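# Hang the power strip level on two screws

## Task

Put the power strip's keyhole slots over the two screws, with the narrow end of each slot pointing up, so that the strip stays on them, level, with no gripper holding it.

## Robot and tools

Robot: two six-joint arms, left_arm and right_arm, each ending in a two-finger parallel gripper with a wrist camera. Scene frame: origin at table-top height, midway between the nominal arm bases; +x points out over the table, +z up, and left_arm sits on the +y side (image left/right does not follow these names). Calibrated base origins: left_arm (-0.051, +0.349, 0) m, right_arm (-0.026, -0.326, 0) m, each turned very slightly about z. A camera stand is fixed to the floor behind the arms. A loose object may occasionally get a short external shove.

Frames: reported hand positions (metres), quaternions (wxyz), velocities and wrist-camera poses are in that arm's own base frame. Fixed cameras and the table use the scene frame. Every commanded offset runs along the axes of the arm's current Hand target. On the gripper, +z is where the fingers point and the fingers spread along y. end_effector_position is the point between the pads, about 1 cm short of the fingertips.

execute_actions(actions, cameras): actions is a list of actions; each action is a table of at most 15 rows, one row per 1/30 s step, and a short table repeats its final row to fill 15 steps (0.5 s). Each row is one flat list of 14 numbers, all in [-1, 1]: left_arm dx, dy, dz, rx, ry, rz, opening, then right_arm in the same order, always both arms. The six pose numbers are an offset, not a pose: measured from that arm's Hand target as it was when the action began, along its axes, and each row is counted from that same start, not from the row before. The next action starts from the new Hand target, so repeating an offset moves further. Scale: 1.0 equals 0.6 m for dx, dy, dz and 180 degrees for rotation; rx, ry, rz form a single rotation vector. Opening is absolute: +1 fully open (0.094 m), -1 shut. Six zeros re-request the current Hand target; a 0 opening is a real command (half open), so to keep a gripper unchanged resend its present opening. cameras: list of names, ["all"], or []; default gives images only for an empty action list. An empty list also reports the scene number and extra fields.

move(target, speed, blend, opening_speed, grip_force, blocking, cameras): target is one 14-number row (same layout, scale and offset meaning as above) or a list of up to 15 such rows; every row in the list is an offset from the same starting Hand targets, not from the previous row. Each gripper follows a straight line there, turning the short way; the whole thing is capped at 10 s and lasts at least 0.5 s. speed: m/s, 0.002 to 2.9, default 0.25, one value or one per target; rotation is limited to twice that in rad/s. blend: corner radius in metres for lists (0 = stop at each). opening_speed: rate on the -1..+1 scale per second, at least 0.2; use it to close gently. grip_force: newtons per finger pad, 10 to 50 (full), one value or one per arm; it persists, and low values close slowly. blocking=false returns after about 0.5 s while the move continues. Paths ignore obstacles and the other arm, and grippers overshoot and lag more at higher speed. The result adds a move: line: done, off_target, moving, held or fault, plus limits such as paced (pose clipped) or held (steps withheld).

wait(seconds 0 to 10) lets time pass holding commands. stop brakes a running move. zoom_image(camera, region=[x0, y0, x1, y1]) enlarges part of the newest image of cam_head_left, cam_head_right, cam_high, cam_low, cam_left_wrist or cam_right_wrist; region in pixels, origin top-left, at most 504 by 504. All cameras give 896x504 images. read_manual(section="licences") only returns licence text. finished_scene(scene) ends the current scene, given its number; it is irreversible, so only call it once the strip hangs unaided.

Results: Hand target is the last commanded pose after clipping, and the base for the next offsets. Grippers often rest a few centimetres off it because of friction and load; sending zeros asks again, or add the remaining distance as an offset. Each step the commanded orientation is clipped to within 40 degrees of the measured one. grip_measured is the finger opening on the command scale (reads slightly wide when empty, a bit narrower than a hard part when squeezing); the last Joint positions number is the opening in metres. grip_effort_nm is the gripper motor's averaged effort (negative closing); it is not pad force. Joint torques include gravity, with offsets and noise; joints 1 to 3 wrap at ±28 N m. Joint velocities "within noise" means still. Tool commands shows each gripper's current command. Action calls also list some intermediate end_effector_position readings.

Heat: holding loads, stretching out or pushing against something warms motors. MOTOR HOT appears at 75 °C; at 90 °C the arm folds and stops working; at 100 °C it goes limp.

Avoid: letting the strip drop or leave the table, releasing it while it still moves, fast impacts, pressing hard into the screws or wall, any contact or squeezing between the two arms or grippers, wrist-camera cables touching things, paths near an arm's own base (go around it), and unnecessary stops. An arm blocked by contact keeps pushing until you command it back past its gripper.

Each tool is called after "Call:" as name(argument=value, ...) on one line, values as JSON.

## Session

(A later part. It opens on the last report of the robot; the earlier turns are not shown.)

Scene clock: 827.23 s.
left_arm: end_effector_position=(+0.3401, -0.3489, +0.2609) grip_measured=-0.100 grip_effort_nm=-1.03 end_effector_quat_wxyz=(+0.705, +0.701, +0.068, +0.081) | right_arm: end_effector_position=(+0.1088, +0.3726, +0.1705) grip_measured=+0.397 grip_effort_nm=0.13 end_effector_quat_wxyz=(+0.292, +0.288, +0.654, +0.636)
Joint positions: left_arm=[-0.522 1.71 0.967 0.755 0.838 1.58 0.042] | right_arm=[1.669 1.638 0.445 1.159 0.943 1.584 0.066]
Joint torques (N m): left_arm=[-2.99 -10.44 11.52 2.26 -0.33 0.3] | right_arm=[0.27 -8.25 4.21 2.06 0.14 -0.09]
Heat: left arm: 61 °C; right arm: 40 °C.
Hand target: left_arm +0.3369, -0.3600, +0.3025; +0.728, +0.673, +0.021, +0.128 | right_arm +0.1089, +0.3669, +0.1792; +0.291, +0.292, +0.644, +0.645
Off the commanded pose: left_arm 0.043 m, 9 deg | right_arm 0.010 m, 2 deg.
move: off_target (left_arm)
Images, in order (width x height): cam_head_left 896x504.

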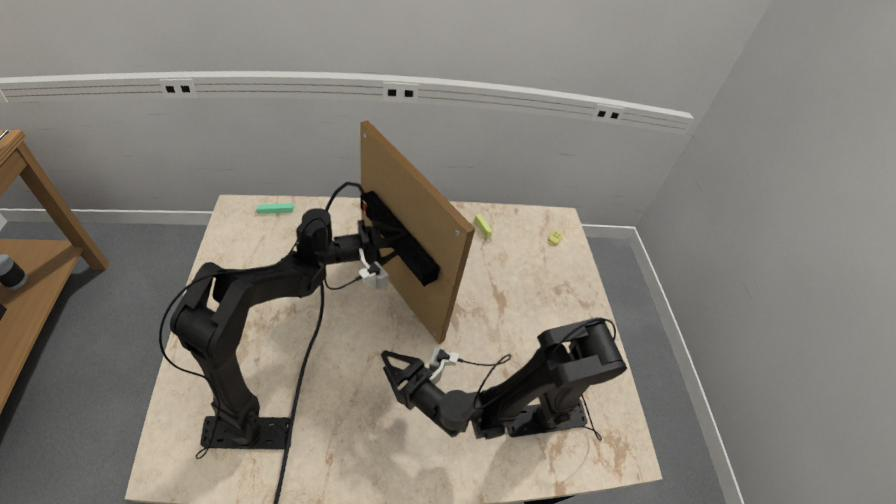

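Call:
move(target=[0.008,0.006,0,0,0,0,-0.4,0,0,0,0,0,0,0.4], speed=0.02, cameras=["cam_head_left","cam_head_right"])

Call:
zoom_image(camera="cam_head_left", region=[320, 160, 460, 300])

Call:
zoom_image(camera="cam_head_right", region=[320, 160, 460, 300])

Scene clock: 842.20 s.
left_arm: end_effector_position=(+0.3397, -0.3494, +0.2608) grip_measured=-0.100 grip_effort_nm=-1.03 end_effector_quat_wxyz=(+0.704, +0.703, +0.068, +0.079) | right_arm: end_effector_position=(+0.1088, +0.3726, +0.1705) grip_measured=+0.397 grip_effort_nm=0.13 end_effector_quat_wxyz=(+0.292, +0.288, +0.654, +0.636)
Joint positions: left_arm=[-0.523 1.708 0.971 0.741 0.839 1.583 0.042] | right_arm=[1.669 1.638 0.445 1.159 0.943 1.584 0.066]
Joint torques (N m): left_arm=[-1.99 -10.14 12.86 2.22 -0.24 0.27] | right_arm=[0.36 -8.23 4.08 2.05 0.14 -0.13]
Heat: left arm: 60 °C; right arm: 40 °C.
Hand target: left_arm +0.3410, -0.3587, +0.3066; +0.728, +0.673, +0.021, +0.128 | right_arm +0.1089, +0.3669, +0.1792; +0.291, +0.292, +0.644, +0.645
Off the commanded pose: left_arm 0.047 m, 9 deg | right_arm 0.010 m, 2 deg.
move: off_target (left_arm)
Images, in order (width x height): cam_head_left 896x504, cam_head_right 896x504.

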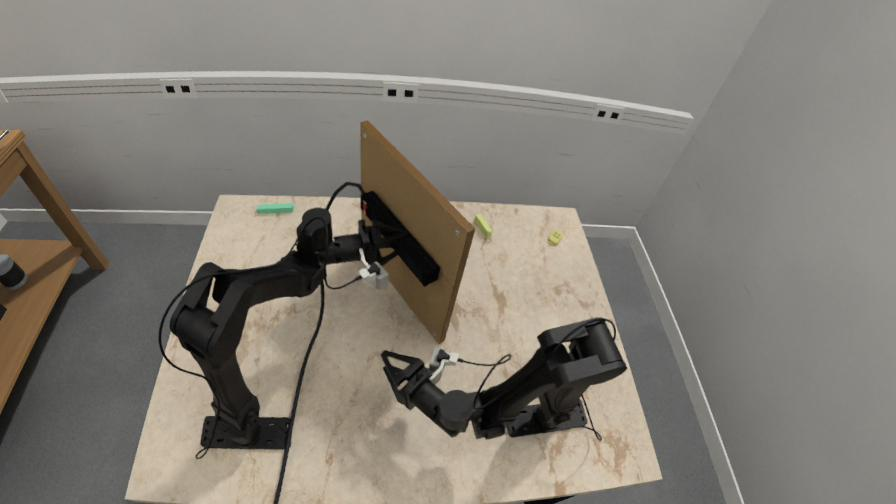

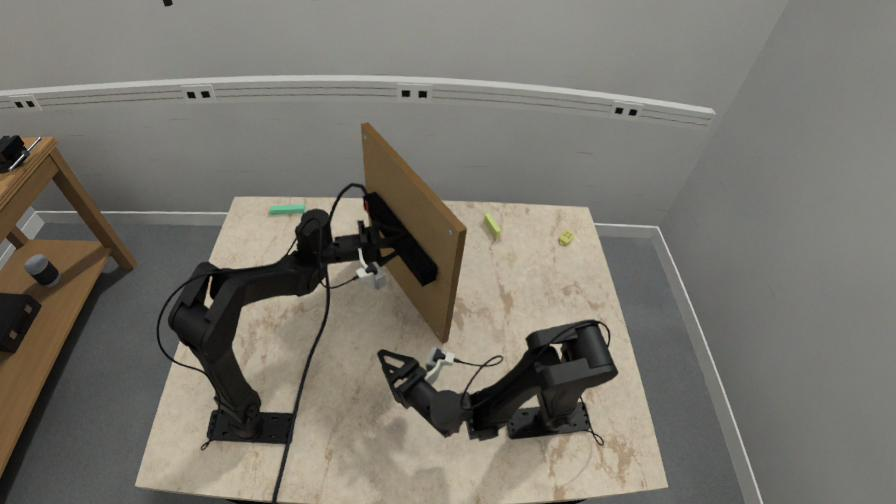

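Scaled by 3.600 from the camera's 896x504 image, which has a finer 1280x720 frame.

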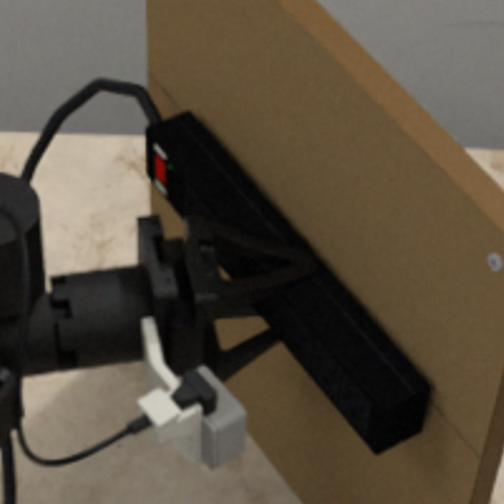

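Scaled by 3.600 from the camera's 896x504 image, which has a finer 1280x720 frame.

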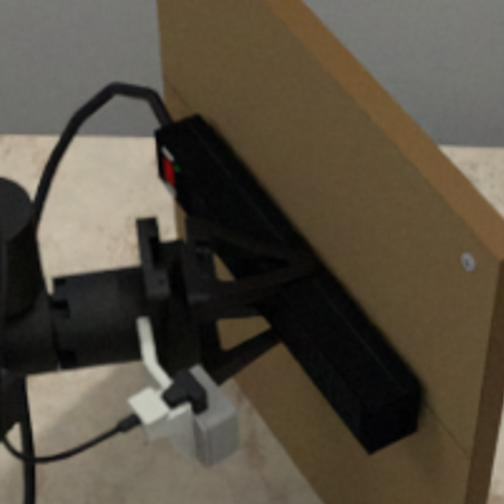

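Call:
move(target=[0.012,0.006,-0.004,0,0,0,-0.4,0,0,0,0,0,0,0.4], speed=0.02)

Call:
move(target=[0.010,0.004,0,0,0,0,-0.4,0,0,0,0,0,0,0.4], speed=0.02, cameras=["cam_head_left"])

Call:
zoom_image(camera="cam_head_left", region=[320, 160, 460, 300])

Scene clock: 845.43 s.
left_arm: end_effector_position=(+0.3398, -0.3495, +0.2617) grip_measured=-0.100 grip_effort_nm=-1.03 end_effector_quat_wxyz=(+0.700, +0.707, +0.068, +0.072) | right_arm: end_effector_position=(+0.1088, +0.3726, +0.1705) grip_measured=+0.397 grip_effort_nm=0.13 end_effector_quat_wxyz=(+0.292, +0.288, +0.654, +0.636)
Joint positions: left_arm=[-0.519 1.706 0.987 0.706 0.853 1.587 0.042] | right_arm=[1.669 1.638 0.445 1.159 0.943 1.584 0.066]
Joint torques (N m): left_arm=[-0.55 -9.83 13.35 2.4 -0.2 0.21] | right_arm=[0.31 -8.21 4.19 2.04 0.14 -0.11]
Heat: left arm: 61 °C; right arm: 40 °C.
Hand target: left_arm +0.3469, -0.3546, +0.3110; +0.728, +0.673, +0.021, +0.128 | right_arm +0.1089, +0.3669, +0.1792; +0.291, +0.292, +0.644, +0.645
Off the commanded pose: left_arm 0.050 m, 10 deg | right_arm 0.010 m, 2 deg.
move: off_target (left_arm)

Scene clock: 846.33 s.
left_arm: end_effector_position=(+0.3411, -0.3489, +0.2636) grip_measured=-0.100 grip_effort_nm=-1.03 end_effector_quat_wxyz=(+0.698, +0.710, +0.071, +0.065) | right_arm: end_effector_position=(+0.1088, +0.3726, +0.1705) grip_measured=+0.397 grip_effort_nm=0.13 end_effector_quat_wxyz=(+0.292, +0.288, +0.654, +0.636)
Joint positions: left_arm=[-0.514 1.704 1.005 0.672 0.865 1.584 0.042] | right_arm=[1.669 1.638 0.445 1.159 0.943 1.584 0.066]
Joint torques (N m): left_arm=[-0.02 -9.24 13.75 2.56 -0.21 0.25] | right_arm=[0.34 -8.25 4.22 2.05 0.14 -0.14]
Heat: left arm: 61 °C; right arm: 40 °C.
Hand target: left_arm +0.3523, -0.3532, +0.3142; +0.728, +0.673, +0.021, +0.128 | right_arm +0.1089, +0.3669, +0.1792; +0.291, +0.292, +0.644, +0.645
Off the commanded pose: left_arm 0.052 m, 11 deg | right_arm 0.010 m, 2 deg.
move: off_target (left_arm)
Images, in order (width x height): cam_head_left 896x504.

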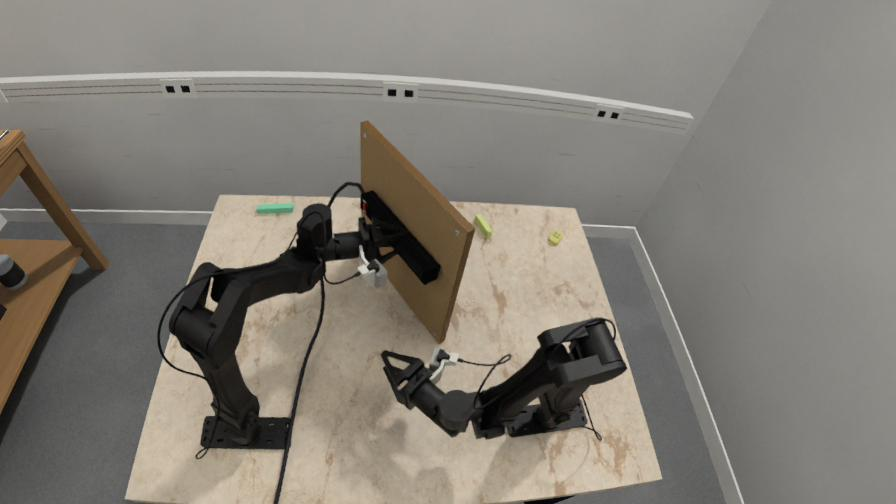

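Scaled by 3.600 from the camera's 896x504 image, which has a finer 1280x720 frame.

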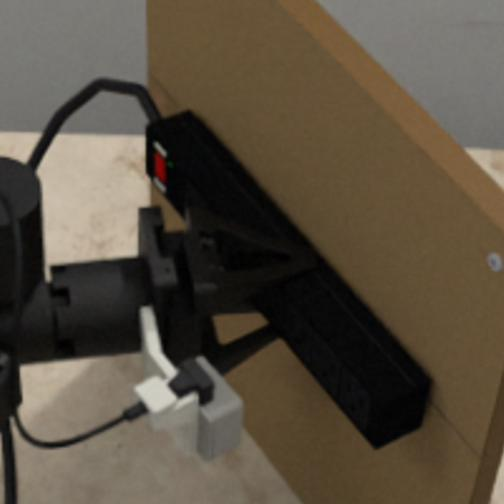

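Call:
move(target=[0.006,-0.004,0.03,0,0,0,-0.4,0,0,0,0,0,0,0.4], speed=0.03)

Call:
move(target=[0.0,-0.012,0,0,0,0,-0.4,0,0,0,0,0,0,0.4], speed=0.02, cameras=["cam_head_left"])

Call:
zoom_image(camera="cam_head_left", region=[320, 160, 460, 300])

Scene clock: 852.67 s.
left_arm: end_effector_position=(+0.3414, -0.3502, +0.2644) grip_measured=-0.100 grip_effort_nm=-1.03 end_effector_quat_wxyz=(+0.693, +0.715, +0.071, +0.055) | right_arm: end_effector_position=(+0.1088, +0.3726, +0.1705) grip_measured=+0.397 grip_effort_nm=0.13 end_effector_quat_wxyz=(+0.292, +0.288, +0.654, +0.636)
Joint positions: left_arm=[-0.512 1.705 1.03 0.623 0.88 1.591 0.042] | right_arm=[1.669 1.638 0.445 1.159 0.943 1.584 0.066]
Joint torques (N m): left_arm=[-2.71 -6.19 15.87 2.91 -0.59 0.19] | right_arm=[0.35 -8.38 4.14 2.07 0.09 -0.11]
Heat: left arm: 63 °C; right arm: 40 °C.
Hand target: left_arm +0.3598, -0.3701, +0.3141; +0.728, +0.673, +0.021, +0.128 | right_arm +0.1089, +0.3669, +0.1792; +0.291, +0.292, +0.644, +0.645
Off the commanded pose: left_arm 0.056 m, 12 deg | right_arm 0.010 m, 2 deg.
move: off_target (left_arm)

Scene clock: 853.77 s.
left_arm: end_effector_position=(+0.3414, -0.3503, +0.2637) grip_measured=-0.100 grip_effort_nm=-1.03 end_effector_quat_wxyz=(+0.695, +0.714, +0.066, +0.053) | right_arm: end_effector_position=(+0.1088, +0.3726, +0.1705) grip_measured=+0.397 grip_effort_nm=0.13 end_effector_quat_wxyz=(+0.292, +0.288, +0.654, +0.636)
Joint positions: left_arm=[-0.509 1.714 1.03 0.64 0.893 1.589 0.042] | right_arm=[1.669 1.638 0.445 1.159 0.943 1.584 0.066]
Joint torques (N m): left_arm=[-2.97 -5.63 15.17 2.92 -0.72 0.23] | right_arm=[0.34 -8.32 4.29 2.07 0.12 -0.14]
Heat: left arm: 63 °C; right arm: 40 °C.
Hand target: left_arm +0.3609, -0.3706, +0.3068; +0.728, +0.673, +0.021, +0.128 | right_arm +0.1089, +0.3669, +0.1792; +0.291, +0.292, +0.644, +0.645
Off the commanded pose: left_arm 0.052 m, 12 deg | right_arm 0.010 m, 2 deg.
move: off_target (left_arm)
Images, in order (width x height): cam_head_left 896x504.

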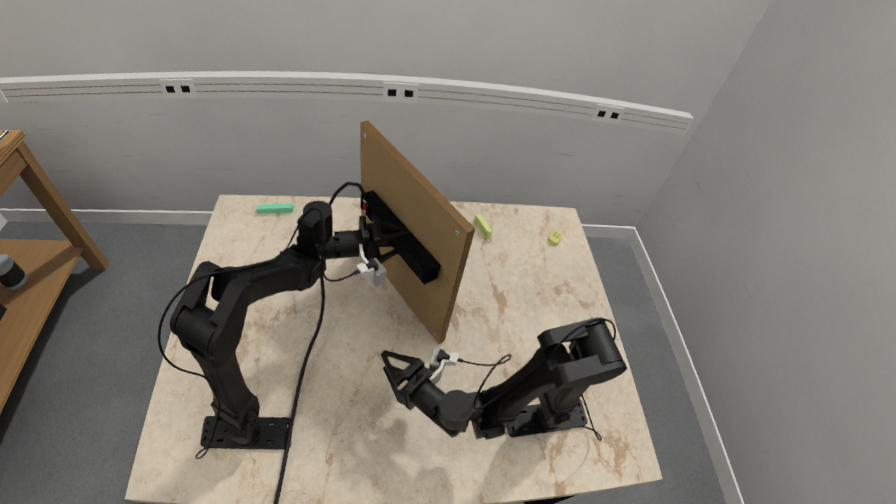

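Scaled by 3.600 from the camera's 896x504 image, which has a finer 1280x720 frame.

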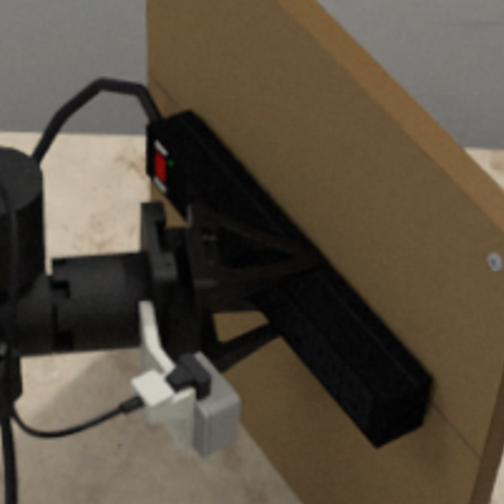

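Call:
move(target=[0,-0.008,0,0,0,0.025,-0.4,0,0,0,0,0,0,0.4], speed=0.02)

Call:
move(target=[0,-0.012,0,0,0,0.015,-0.4,0,0,0,0,0,0,0.4], speed=0.02, cameras=["cam_head_left"])

Call:
zoom_image(camera="cam_head_left", region=[320, 160, 460, 300])

Scene clock: 859.33 s.
left_arm: end_effector_position=(+0.3412, -0.3503, +0.2612) grip_measured=-0.100 grip_effort_nm=-1.03 end_effector_quat_wxyz=(+0.694, +0.716, +0.053, +0.061) | right_arm: end_effector_position=(+0.1088, +0.3726, +0.1705) grip_measured=+0.397 grip_effort_nm=0.13 end_effector_quat_wxyz=(+0.292, +0.288, +0.654, +0.636)
Joint positions: left_arm=[-0.507 1.72 1.03 0.641 0.902 1.622 0.042] | right_arm=[1.669 1.638 0.445 1.159 0.943 1.584 0.066]
Joint torques (N m): left_arm=[-3.12 -5.57 14.76 2.97 -0.81 0.67] | right_arm=[0.36 -8.13 4.23 2.04 0.11 -0.15]
Heat: left arm: 64 °C; right arm: 40 °C.
Hand target: left_arm +0.3618, -0.3708, +0.3021; +0.722, +0.674, -0.005, +0.157 | right_arm +0.1089, +0.3669, +0.1792; +0.291, +0.292, +0.644, +0.645
Off the commanded pose: left_arm 0.050 m, 14 deg | right_arm 0.010 m, 2 deg.
move: off_target (left_arm)

Scene clock: 861.17 s.
left_arm: end_effector_position=(+0.3407, -0.3504, +0.2566) grip_measured=-0.100 grip_effort_nm=-1.03 end_effector_quat_wxyz=(+0.692, +0.718, +0.031, +0.070) | right_arm: end_effector_position=(+0.1088, +0.3726, +0.1705) grip_measured=+0.397 grip_effort_nm=0.13 end_effector_quat_wxyz=(+0.292, +0.288, +0.654, +0.636)
Joint positions: left_arm=[-0.503 1.734 1.03 0.65 0.923 1.67 0.042] | right_arm=[1.669 1.638 0.445 1.159 0.943 1.584 0.066]
Joint torques (N m): left_arm=[-3.3 -5.63 14.12 3.05 -0.96 0.68] | right_arm=[0.31 -8.14 4.1 2.02 0.11 -0.11]
Heat: left arm: 64 °C; right arm: 40 °C.
Hand target: left_arm +0.3633, -0.3712, +0.2951; +0.718, +0.673, -0.021, +0.174 | right_arm +0.1089, +0.3669, +0.1792; +0.291, +0.292, +0.644, +0.645
Off the commanded pose: left_arm 0.049 m, 15 deg | right_arm 0.010 m, 2 deg.
move: off_target (left_arm)
Images, in order (width x height): cam_head_left 896x504.

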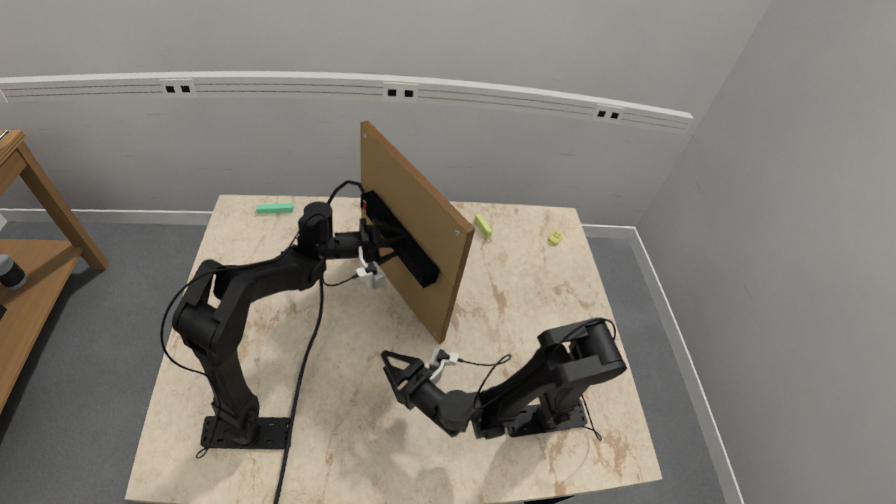

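Scaled by 3.600 from the camera's 896x504 image, which has a finer 1280x720 frame.

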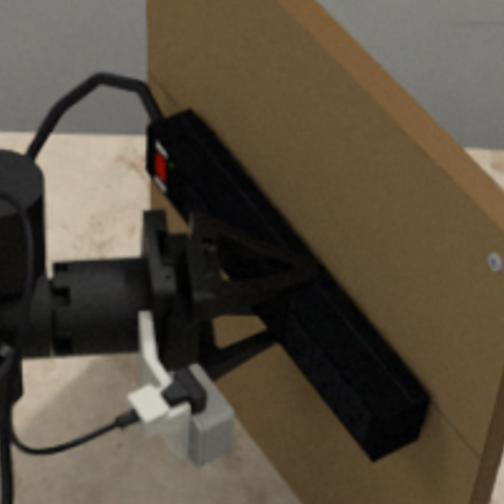

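Call:
move(target=[0,0.006,0.006,0,0.02,-0.012,-0.4,0,0,0,0,0,0,0.4], speed=0.02)

Call:
move(target=[0,0.008,0.005,0,0.02,-0.008,-0.4,0,0,0,0,0,0,0.4], speed=0.02, cameras=["cam_head_left"])

Call:
zoom_image(camera="cam_head_left", region=[320, 160, 460, 300])

Scene clock: 866.93 s.
left_arm: end_effector_position=(+0.3416, -0.3503, +0.2569) grip_measured=-0.100 grip_effort_nm=-1.03 end_effector_quat_wxyz=(+0.692, +0.717, +0.035, +0.069) | right_arm: end_effector_position=(+0.1088, +0.3726, +0.1705) grip_measured=+0.397 grip_effort_nm=0.13 end_effector_quat_wxyz=(+0.292, +0.288, +0.654, +0.636)
Joint positions: left_arm=[-0.503 1.734 1.03 0.652 0.919 1.662 0.042] | right_arm=[1.669 1.638 0.445 1.159 0.943 1.584 0.066]
Joint torques (N m): left_arm=[-5.49 -7.72 11.99 3.14 -1.66 0.28] | right_arm=[0.32 -8.29 4.31 2.05 0.15 -0.12]
Heat: left arm: 67 °C; right arm: 40 °C.
Hand target: left_arm +0.3632, -0.3745, +0.2989; +0.722, +0.668, +0.014, +0.181 | right_arm +0.1089, +0.3669, +0.1792; +0.291, +0.292, +0.644, +0.645
Off the commanded pose: left_arm 0.053 m, 15 deg | right_arm 0.010 m, 2 deg.
move: off_target (left_arm)

Scene clock: 869.17 s.
left_arm: end_effector_position=(+0.3416, -0.3506, +0.2575) grip_measured=-0.100 grip_effort_nm=-1.03 end_effector_quat_wxyz=(+0.691, +0.717, +0.050, +0.080) | right_arm: end_effector_position=(+0.1088, +0.3726, +0.1705) grip_measured=+0.397 grip_effort_nm=0.13 end_effector_quat_wxyz=(+0.292, +0.288, +0.654, +0.636)
Joint positions: left_arm=[-0.515 1.715 1.011 0.652 0.87 1.656 0.042] | right_arm=[1.669 1.638 0.445 1.159 0.943 1.584 0.066]
Joint torques (N m): left_arm=[-6.83 -8.36 11.64 3.19 -1.97 0.05] | right_arm=[0.16 -8.34 4.26 2.07 0.12 -0.15]
Heat: left arm: 69 °C; right arm: 40 °C.
Hand target: left_arm +0.3627, -0.3773, +0.3040; +0.723, +0.662, +0.045, +0.193 | right_arm +0.1089, +0.3669, +0.1792; +0.291, +0.292, +0.644, +0.645
Off the commanded pose: left_arm 0.057 m, 15 deg | right_arm 0.010 m, 2 deg.
move: off_target (left_arm)
Images, in order (width x height): cam_head_left 896x504.

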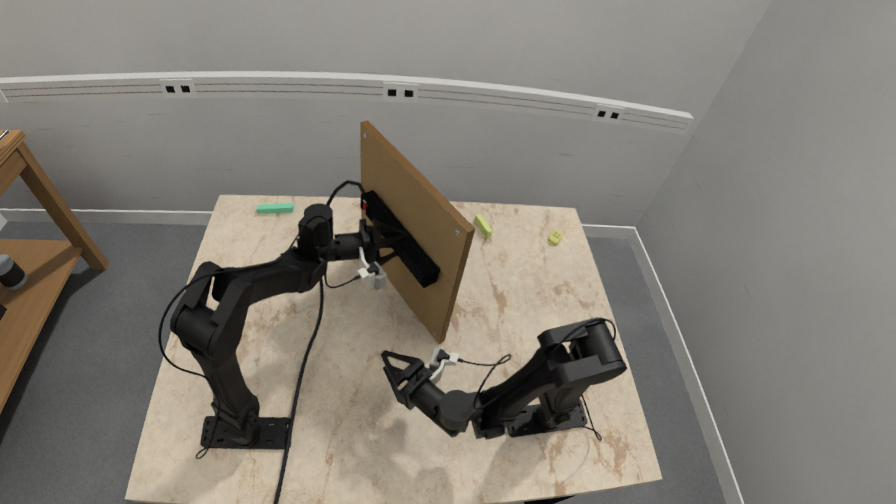

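Scaled by 3.600 from the camera's 896x504 image, which has a finer 1280x720 frame.

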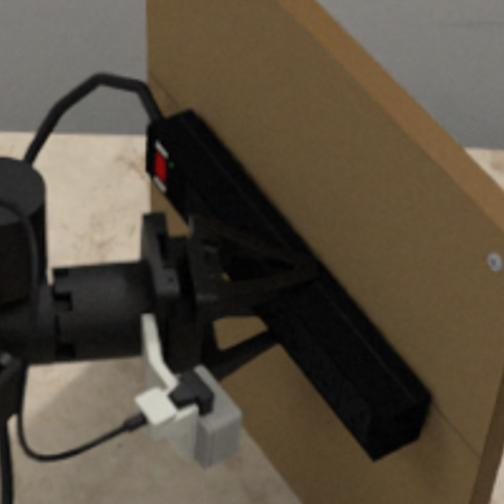

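Call:
move(target=[0,-0.015,0.012,0,0.01,0,-0.4,0,0,0,0,0,0,0.4], speed=0.02)

Call:
move(target=[0,-0.012,0,0,0,0,-0.4,0,0,0,0,0,0,0.4], speed=0.02, cameras=["cam_head_left"])

Call:
zoom_image(camera="cam_head_left", region=[320, 160, 460, 300])

Scene clock: 875.77 s.
left_arm: end_effector_position=(+0.3403, -0.3516, +0.2582) grip_measured=-0.100 grip_effort_nm=-1.03 end_effector_quat_wxyz=(+0.690, +0.716, +0.060, +0.083) | right_arm: end_effector_position=(+0.1088, +0.3726, +0.1705) grip_measured=+0.397 grip_effort_nm=0.13 end_effector_quat_wxyz=(+0.292, +0.288, +0.654, +0.636)
Joint positions: left_arm=[-0.525 1.703 1 0.652 0.841 1.645 0.042] | right_arm=[1.669 1.638 0.445 1.159 0.943 1.584 0.066]
Joint torques (N m): left_arm=[-7.73 -5.57 12.4 3.34 -2.14 0.2] | right_arm=[0.24 -8.28 4.12 2.07 0.15 -0.11]
Heat: left arm: 72 °C; right arm: 40 °C.
Hand target: left_arm +0.3670, -0.3844, +0.2960; +0.722, +0.658, +0.056, +0.203 | right_arm +0.1089, +0.3669, +0.1792; +0.291, +0.292, +0.644, +0.645
Off the commanded pose: left_arm 0.057 m, 16 deg | right_arm 0.010 m, 2 deg.
move: off_target (left_arm)

Scene clock: 877.03 s.
left_arm: end_effector_position=(+0.3402, -0.3520, +0.2579) grip_measured=-0.100 grip_effort_nm=-1.03 end_effector_quat_wxyz=(+0.692, +0.715, +0.057, +0.084) | right_arm: end_effector_position=(+0.1088, +0.3726, +0.1705) grip_measured=+0.397 grip_effort_nm=0.13 end_effector_quat_wxyz=(+0.292, +0.288, +0.654, +0.636)
Joint positions: left_arm=[-0.526 1.707 0.997 0.668 0.843 1.644 0.042] | right_arm=[1.669 1.638 0.445 1.159 0.943 1.584 0.066]
Joint torques (N m): left_arm=[-7.51 -4.48 12.19 3.37 -2.14 0.26] | right_arm=[0.21 -8.23 4.19 2.08 0.11 -0.14]
Heat: left arm: 73 °C; right arm: 40 °C.
Hand target: left_arm +0.3687, -0.3847, +0.2891; +0.722, +0.658, +0.056, +0.204 | right_arm +0.1089, +0.3669, +0.1792; +0.291, +0.292, +0.644, +0.645
Off the commanded pose: left_arm 0.053 m, 15 deg | right_arm 0.010 m, 2 deg.
move: off_target (left_arm)
Images, in order (width x height): cam_head_left 896x504.

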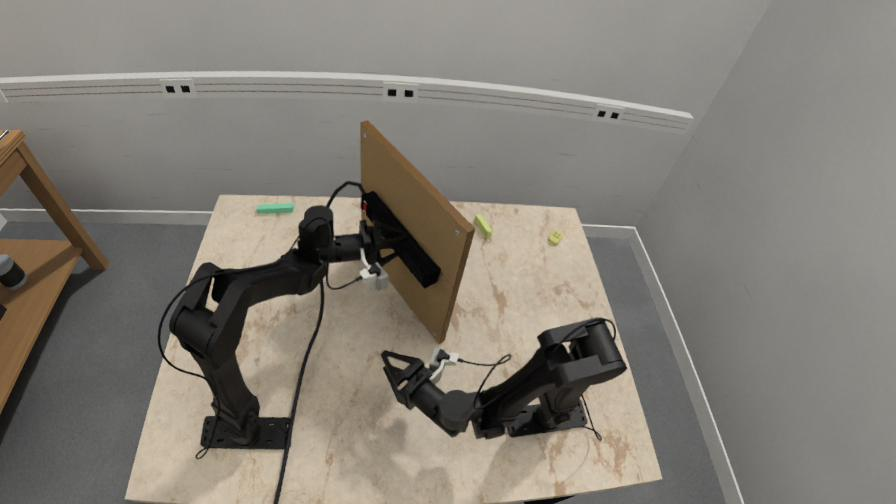

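Scaled by 3.600 from the camera's 896x504 image, which has a finer 1280x720 frame.

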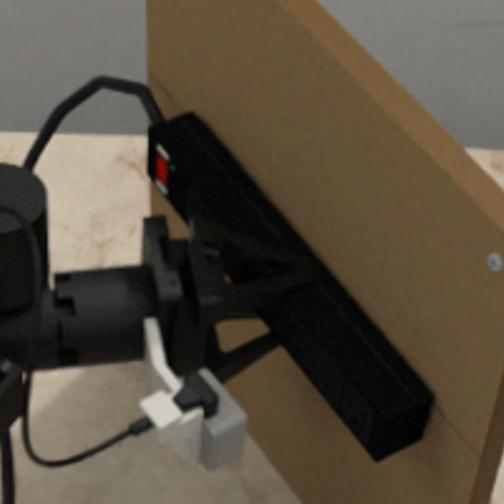

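Call:
move(target=[0.01,0.01,0.005,0,-0.03,0,-0.4,0,0,0,0,0,0,0.4], speed=0.02)

Call:
move(target=[0.008,0.008,0,0,-0.015,0,-0.4,0,0,0,0,0,0,0.4], speed=0.02, cameras=["cam_head_left"])

Call:
zoom_image(camera="cam_head_left", region=[320, 160, 460, 300])

Scene clock: 883.60 s.
left_arm: end_effector_position=(+0.3396, -0.3517, +0.2564) grip_measured=-0.100 grip_effort_nm=-1.03 end_effector_quat_wxyz=(+0.701, +0.708, +0.038, +0.073) | right_arm: end_effector_position=(+0.1088, +0.3726, +0.1705) grip_measured=+0.397 grip_effort_nm=0.13 end_effector_quat_wxyz=(+0.292, +0.288, +0.654, +0.636)
Joint positions: left_arm=[-0.512 1.74 1.002 0.728 0.901 1.628 0.042] | right_arm=[1.669 1.638 0.445 1.159 0.943 1.584 0.066]
Joint torques (N m): left_arm=[-5.53 -4.3 16.96 2.69 -1.66 0.31] | right_arm=[0.29 -8.25 4.16 2.01 0.15 -0.12]
Heat: left arm: 73 °C; right arm: 40 °C.
Hand target: left_arm +0.3739, -0.3850, +0.2962; +0.724, +0.667, +0.022, +0.172 | right_arm +0.1089, +0.3669, +0.1792; +0.291, +0.292, +0.644, +0.645
Off the commanded pose: left_arm 0.062 m, 13 deg | right_arm 0.010 m, 2 deg.
move: off_target (left_arm)

Scene clock: 885.13 s.
left_arm: end_effector_position=(+0.3397, -0.3519, +0.2570) grip_measured=-0.100 grip_effort_nm=-1.03 end_effector_quat_wxyz=(+0.700, +0.712, +0.021, +0.049) | right_arm: end_effector_position=(+0.1088, +0.3726, +0.1705) grip_measured=+0.397 grip_effort_nm=0.13 end_effector_quat_wxyz=(+0.292, +0.288, +0.654, +0.636)
Joint positions: left_arm=[-0.495 1.764 1.046 0.689 0.976 1.635 0.042] | right_arm=[1.669 1.638 0.445 1.159 0.943 1.584 0.066]
Joint torques (N m): left_arm=[-4.71 -5.52 17.2 2.69 -1.68 0.22] | right_arm=[0.34 -8.32 4.29 2.03 0.14 -0.09]
Heat: left arm: 73 °C; right arm: 40 °C.
Hand target: left_arm +0.3773, -0.3835, +0.3020; +0.725, +0.671, +0.005, +0.156 | right_arm +0.1089, +0.3669, +0.1792; +0.291, +0.292, +0.644, +0.645
Off the commanded pose: left_arm 0.066 m, 14 deg | right_arm 0.010 m, 2 deg.
move: off_target (left_arm)
Images, in order (width x height): cam_head_left 896x504.

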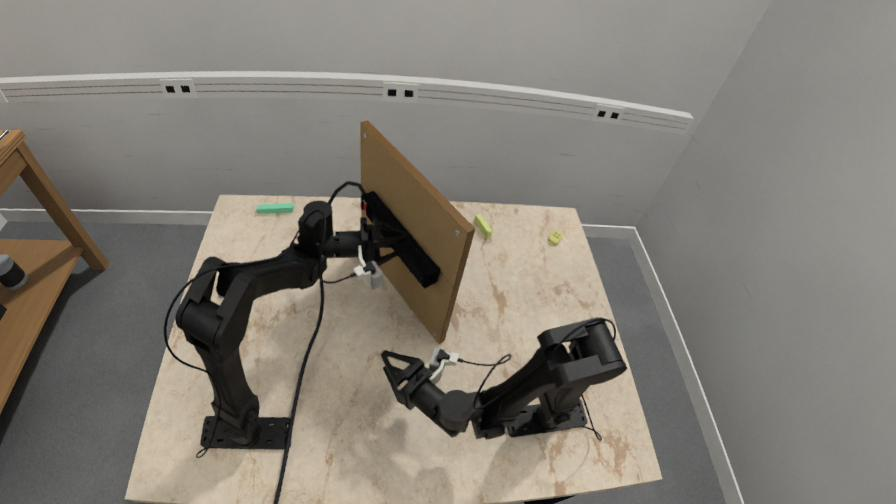

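Scaled by 3.600 from the camera's 896x504 image, which has a finer 1280x720 frame.

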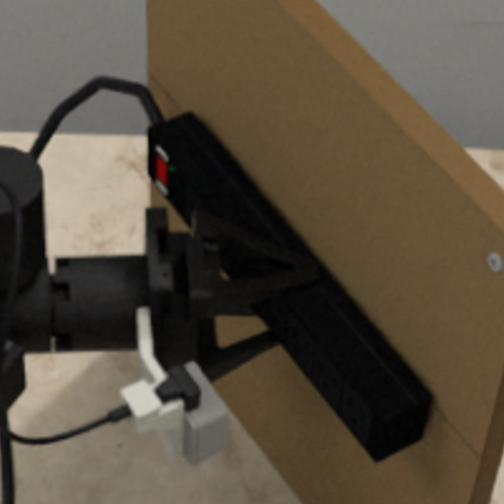

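Call:
move(target=[-0.01,-0.02,-0.012,0,0.03,0,-0.4,0,0,0,0,0,0,0.4], speed=0.02)

Call:
move(target=[0,-0.024,0,0,0.01,0,-0.4,0,0,0,0,0,0,0.4], speed=0.02, cameras=["cam_head_left"])

Call:
zoom_image(camera="cam_head_left", region=[320, 160, 460, 300])

Scene clock: 891.70 s.
left_arm: end_effector_position=(+0.3405, -0.3514, +0.2567) grip_measured=-0.100 grip_effort_nm=-1.03 end_effector_quat_wxyz=(+0.703, +0.708, +0.024, +0.059) | right_arm: end_effector_position=(+0.1088, +0.3726, +0.1705) grip_measured=+0.397 grip_effort_nm=0.13 end_effector_quat_wxyz=(+0.292, +0.288, +0.654, +0.636)
Joint positions: left_arm=[-0.497 1.763 1.029 0.726 0.956 1.627 0.042] | right_arm=[1.669 1.638 0.445 1.159 0.943 1.584 0.066]
Joint torques (N m): left_arm=[-6.27 -7.35 11.44 2.81 -2.41 0.35] | right_arm=[0.14 -8.25 4.3 2.03 0.14 -0.09]
Heat: left arm: 71 °C; right arm: 40 °C.
Hand target: left_arm +0.3727, -0.3785, +0.2883; +0.724, +0.663, +0.039, +0.188 | right_arm +0.1089, +0.3669, +0.1792; +0.291, +0.292, +0.644, +0.645
Off the commanded pose: left_arm 0.053 m, 16 deg | right_arm 0.010 m, 2 deg.
move: off_target (left_arm)

Scene clock: 893.93 s.
left_arm: end_effector_position=(+0.3401, -0.3512, +0.2572) grip_measured=-0.100 grip_effort_nm=-1.03 end_effector_quat_wxyz=(+0.711, +0.699, +0.019, +0.079) | right_arm: end_effector_position=(+0.1088, +0.3726, +0.1705) grip_measured=+0.397 grip_effort_nm=0.13 end_effector_quat_wxyz=(+0.292, +0.288, +0.654, +0.636)
Joint positions: left_arm=[-0.504 1.767 0.997 0.808 0.929 1.622 0.042] | right_arm=[1.669 1.638 0.445 1.159 0.943 1.584 0.066]
Joint torques (N m): left_arm=[-6.49 -5.15 11.22 2.59 -2.54 0.43] | right_arm=[0.21 -8.44 4.21 2.04 0.15 -0.11]
Heat: left arm: 71 °C; right arm: 40 °C.
Hand target: left_arm +0.3758, -0.3792, +0.2744; +0.723, +0.660, +0.051, +0.198 | right_arm +0.1089, +0.3669, +0.1792; +0.291, +0.292, +0.644, +0.645
Off the commanded pose: left_arm 0.049 m, 15 deg | right_arm 0.010 m, 2 deg.
move: off_target (left_arm)
Images, in order (width x height): cam_head_left 896x504.

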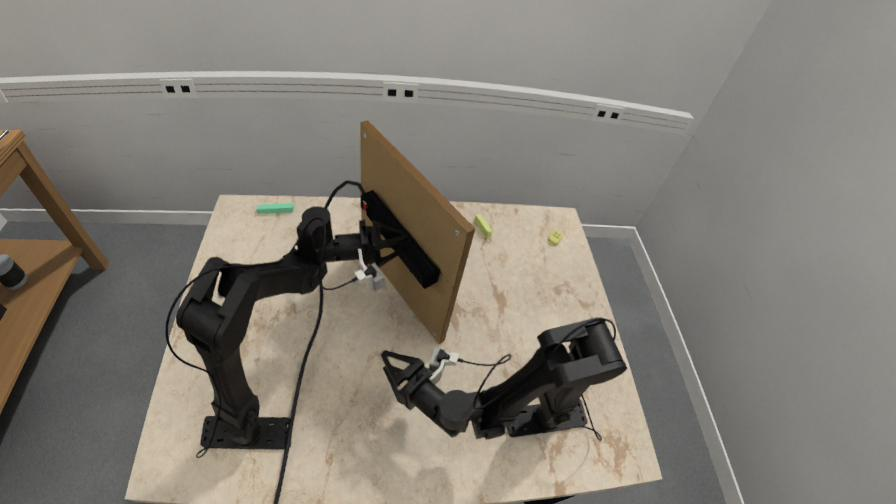

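Scaled by 3.600 from the camera's 896x504 image, which has a finer 1280x720 frame.

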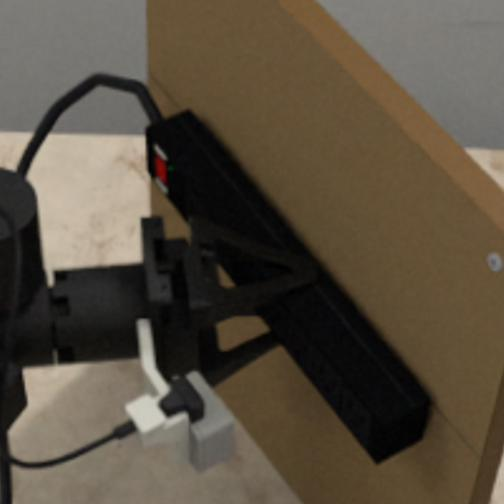

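Call:
move(target=[0.0,-0.03,-0.01,0.0,0,0,-0.4,0,0,0,0,0,0,0.4], speed=0.02, cameras=["cam_head_left"])

Call:
zoom_image(camera="cam_head_left", region=[320, 160, 460, 300])

Scene clock: 897.97 s.
left_arm: end_effector_position=(+0.3388, -0.3509, +0.2536) grip_measured=-0.100 grip_effort_nm=-1.03 end_effector_quat_wxyz=(+0.729, +0.676, -0.013, +0.109) | right_arm: end_effector_position=(+0.1088, +0.3726, +0.1705) grip_measured=+0.397 grip_effort_nm=0.13 end_effector_quat_wxyz=(+0.292, +0.288, +0.654, +0.636)
Joint positions: left_arm=[-0.504 1.819 0.958 1.007 0.933 1.621 0.042] | right_arm=[1.669 1.638 0.445 1.159 0.943 1.584 0.066]
Joint torques (N m): left_arm=[-5.35 -5.04 10.55 1.68 -2.56 0.42] | right_arm=[0.31 -8.27 4.18 2.06 0.1 -0.11]
Heat: left arm: 70 °C; right arm: 40 °C.
Hand target: left_arm +0.3778, -0.3744, +0.2561; +0.723, +0.660, +0.051, +0.198 | right_arm +0.1089, +0.3669, +0.1792; +0.291, +0.292, +0.644, +0.645
Off the commanded pose: left_arm 0.046 m, 13 deg | right_arm 0.010 m, 2 deg.
move: off_target (left_arm)
Images, in order (width x height): cam_head_left 896x504.

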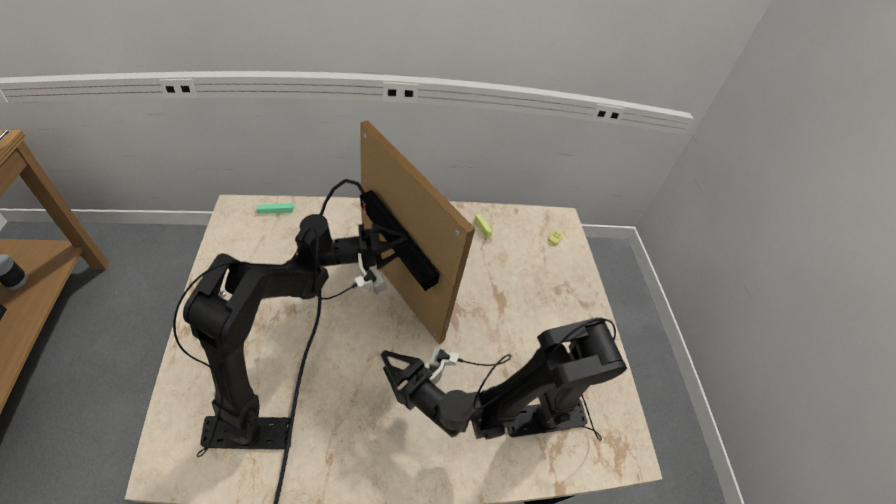

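Scaled by 3.600 from the camera's 896x504 image, which has a finer 1280x720 frame.

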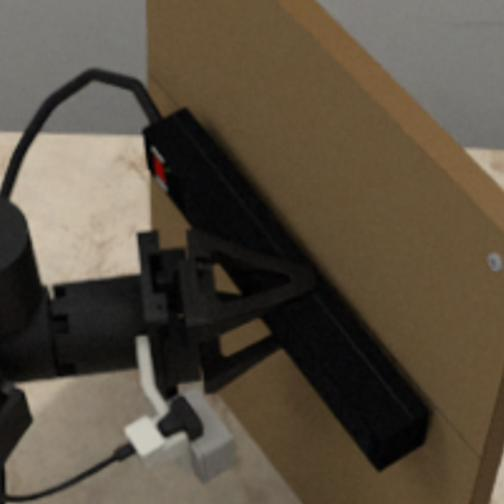

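Call:
move(target=[[0.0,0.05,0.005,0,-0.01,0,-0.4,0,0,0,0,0,0,0.4],[0.0,0.06,0.03,0,-0.02,0,-0.4,0,0,0,0,0,0,0.4]], speed=0.03, cameras=["cam_head_left"])

Call:
zoom_image(camera="cam_head_left", region=[320, 160, 460, 300])

Scene clock: 904.67 s.
left_arm: end_effector_position=(+0.3382, -0.3528, +0.2516) grip_measured=-0.100 grip_effort_nm=-1.02 end_effector_quat_wxyz=(+0.713, +0.696, +0.006, +0.080) | right_arm: end_effector_position=(+0.1088, +0.3726, +0.1705) grip_measured=+0.397 grip_effort_nm=0.13 end_effector_quat_wxyz=(+0.292, +0.288, +0.654, +0.636)
Joint positions: left_arm=[-0.505 1.788 0.988 0.851 0.944 1.632 0.042] | right_arm=[1.669 1.638 0.445 1.159 0.943 1.584 0.066]
Joint torques (N m): left_arm=[-6.82 -7.08 17.09 1.82 -2.29 0.17] | right_arm=[0.34 -8.32 4.12 2.06 0.14 -0.15]
Heat: left arm: 67 °C; right arm: 40 °C.
Hand target: left_arm +0.3758, -0.3896, +0.2932; +0.724, +0.666, +0.028, +0.177 | right_arm +0.1089, +0.3669, +0.1792; +0.291, +0.292, +0.644, +0.645
Off the commanded pose: left_arm 0.067 m, 12 deg | right_arm 0.010 m, 2 deg.
move: off_target (left_arm)
Images, in order (width x height): cam_head_left 896x504.

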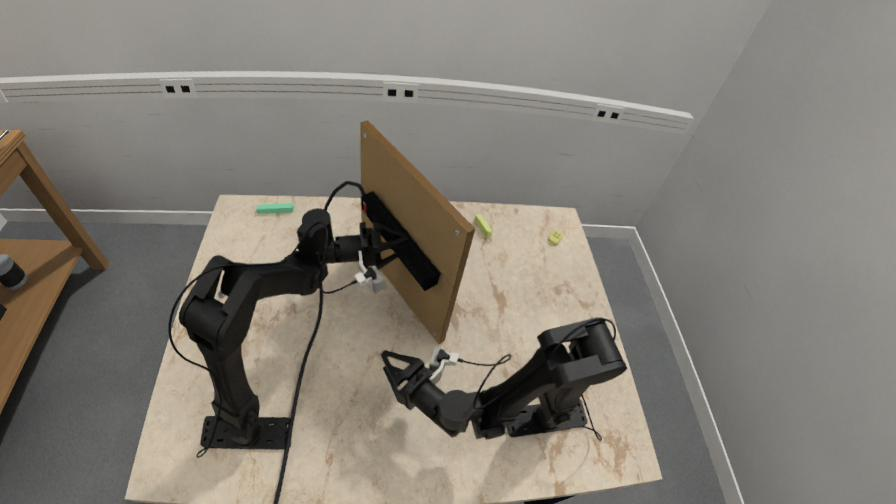

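Scaled by 3.600 from the camera's 896x504 image, which has a finer 1280x720 frame.

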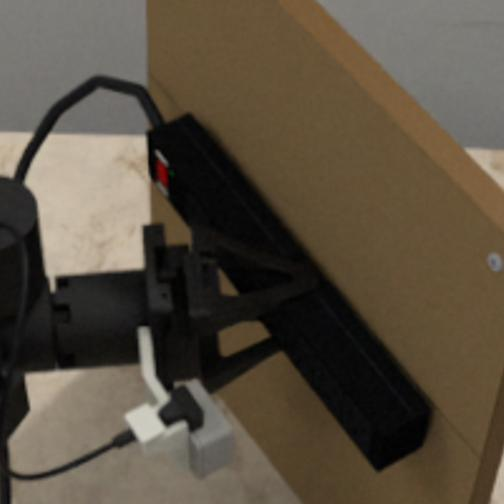

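Call:
move(target=[[0.005,0.01,-0.01,0,0,0,-0.4,0,0,0,0,0,0,0.4],[0.005,-0.025,-0.01,0,0,0.0,-0.4,0,0,0,0,0,0,0.4]], speed=0.03, cameras=["cam_head_left"])

Call:
zoom_image(camera="cam_head_left", region=[320, 160, 460, 300])

Scene clock: 911.00 s.
left_arm: end_effector_position=(+0.3384, -0.3525, +0.2518) grip_measured=-0.100 grip_effort_nm=-1.03 end_effector_quat_wxyz=(+0.713, +0.698, +0.005, +0.076) | right_arm: end_effector_position=(+0.1088, +0.3726, +0.1705) grip_measured=+0.397 grip_effort_nm=0.13 end_effector_quat_wxyz=(+0.292, +0.288, +0.654, +0.636)
Joint positions: left_arm=[-0.502 1.79 0.996 0.841 0.955 1.631 0.042] | right_arm=[1.669 1.638 0.445 1.159 0.943 1.584 0.066]
Joint torques (N m): left_arm=[-5.38 -4.78 15.34 2.24 -2.21 0.26] | right_arm=[0.24 -8.2 4.14 2.07 0.14 -0.11]
Heat: left arm: 66 °C; right arm: 40 °C.
Hand target: left_arm +0.3802, -0.3837, +0.2788; +0.724, +0.666, +0.028, +0.177 | right_arm +0.1089, +0.3669, +0.1792; +0.291, +0.292, +0.644, +0.645
Off the commanded pose: left_arm 0.059 m, 13 deg | right_arm 0.010 m, 2 deg.
move: off_target (left_arm)
Images, in order (width x height): cam_head_left 896x504.

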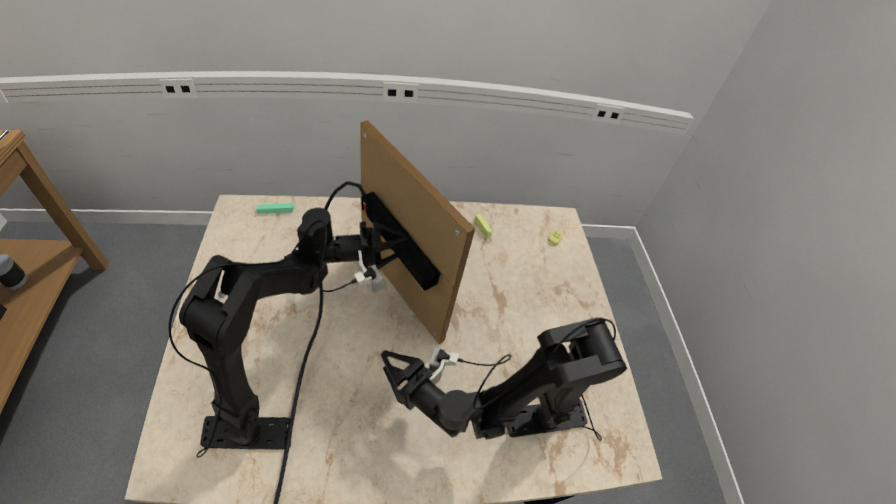

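Scaled by 3.600 from the camera's 896x504 image, which has a finer 1280x720 frame.

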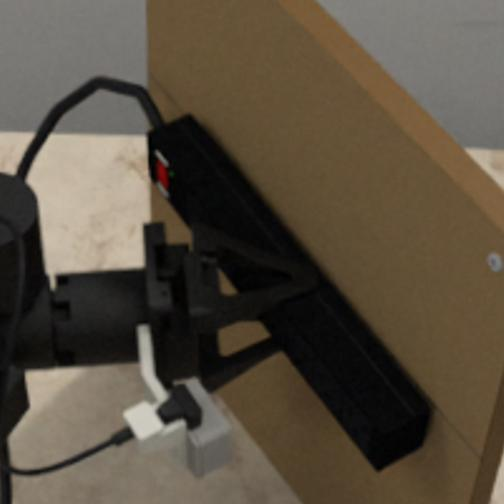

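Call:
move(target=[-0.02,0.025,-0.07,0,0,0,-0.4,0,0,0,0,0,0,0.4], speed=0.03, cameras=["cam_head_left"])

Call:
zoom_image(camera="cam_head_left", region=[320, 160, 460, 300])

Scene clock: 915.20 s.
left_arm: end_effector_position=(+0.3381, -0.3475, +0.2526) grip_measured=-0.100 grip_effort_nm=-1.03 end_effector_quat_wxyz=(+0.710, +0.697, +0.029, +0.098) | right_arm: end_effector_position=(+0.1088, +0.3726, +0.1705) grip_measured=+0.397 grip_effort_nm=0.13 end_effector_quat_wxyz=(+0.292, +0.288, +0.654, +0.636)
Joint positions: left_arm=[-0.51 1.746 0.947 0.841 0.883 1.634 0.042] | right_arm=[1.669 1.638 0.445 1.159 0.943 1.584 0.066]
Joint torques (N m): left_arm=[-0.85 -11 8.68 2.36 -1.19 0.2] | right_arm=[0.25 -8.32 4.15 2.08 0.11 -0.11]
Heat: left arm: 65 °C; right arm: 40 °C.
Hand target: left_arm +0.3542, -0.3463, +0.2863; +0.724, +0.666, +0.028, +0.177 | right_arm +0.1089, +0.3669, +0.1792; +0.291, +0.292, +0.644, +0.645
Off the commanded pose: left_arm 0.037 m, 10 deg | right_arm 0.010 m, 2 deg.
move: off_target (left_arm)
Images, in order (width x height): cam_head_left 896x504.

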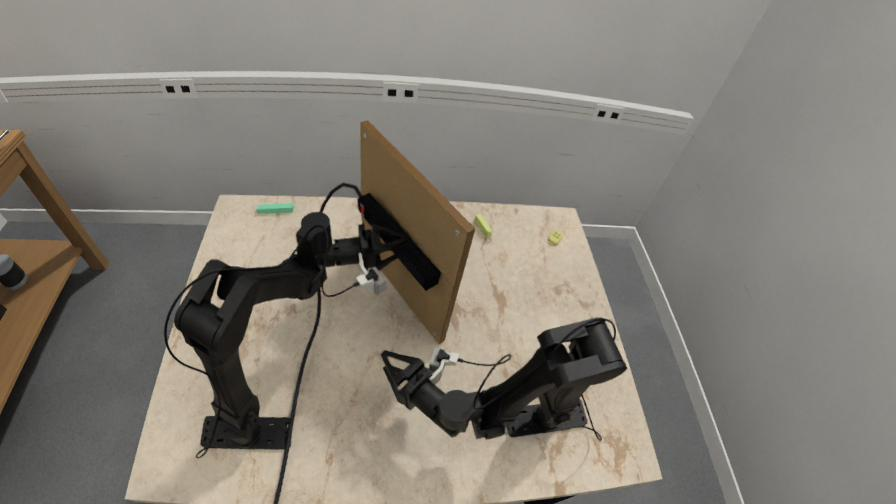

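Scaled by 3.600 from the camera's 896x504 image, which has a finer 1280x720 frame.

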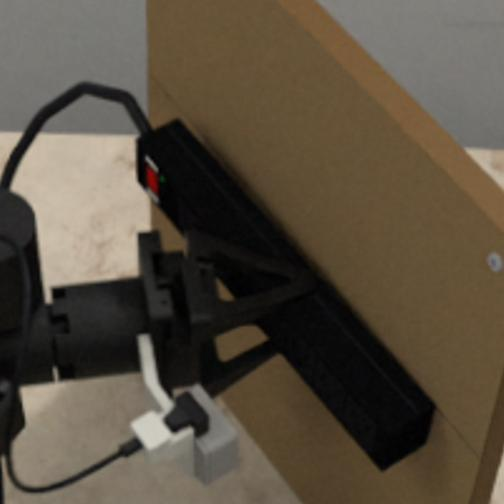

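Call:
move(target=[[0.0,0.015,0.015,0,0,0.01,-0.4,0,0,0,0,0,0,0.4],[0.0,0.018,0.025,0,-0.03,0.01,-0.4,0,0,0,0,0,0,0.4]], speed=0.03, cameras=["cam_head_left"])

Call:
zoom_image(camera="cam_head_left", region=[320, 160, 460, 300])

Scene clock: 922.60 s.
left_arm: end_effector_position=(+0.3347, -0.3523, +0.2592) grip_measured=-0.100 grip_effort_nm=-1.03 end_effector_quat_wxyz=(+0.702, +0.707, +0.009, +0.083) | right_arm: end_effector_position=(+0.1088, +0.3726, +0.1705) grip_measured=+0.397 grip_effort_nm=0.13 end_effector_quat_wxyz=(+0.292, +0.288, +0.654, +0.636)
Joint positions: left_arm=[-0.511 1.738 1.004 0.731 0.93 1.678 0.042] | right_arm=[1.669 1.638 0.445 1.159 0.943 1.584 0.066]
Joint torques (N m): left_arm=[-0.65 -7.65 13.57 2.49 -0.73 0.21] | right_arm=[0.34 -8.27 4.14 2.06 0.14 -0.13]
Heat: left arm: 65 °C; right arm: 40 °C.
Hand target: left_arm +0.3559, -0.3601, +0.2984; +0.722, +0.674, -0.017, +0.157 | right_arm +0.1089, +0.3669, +0.1792; +0.291, +0.292, +0.644, +0.645
Off the commanded pose: left_arm 0.045 m, 10 deg | right_arm 0.010 m, 2 deg.
move: off_target (left_arm)
Images, in order (width x height): cam_head_left 896x504.

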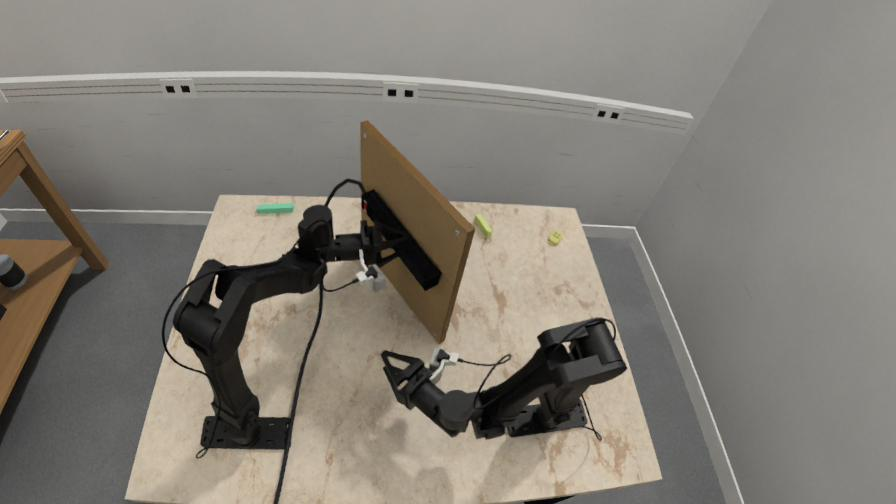

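Scaled by 3.600 from the camera's 896x504 image, which has a finer 1280x720 frame.

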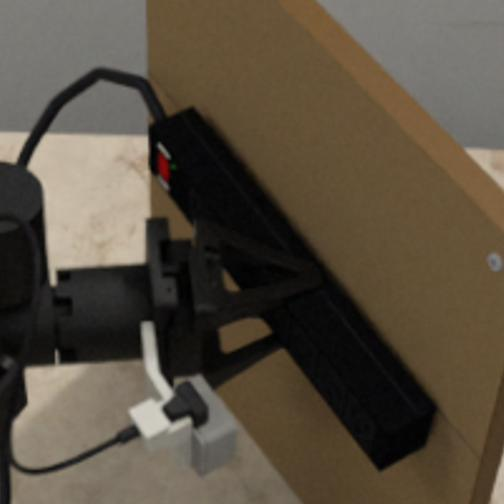

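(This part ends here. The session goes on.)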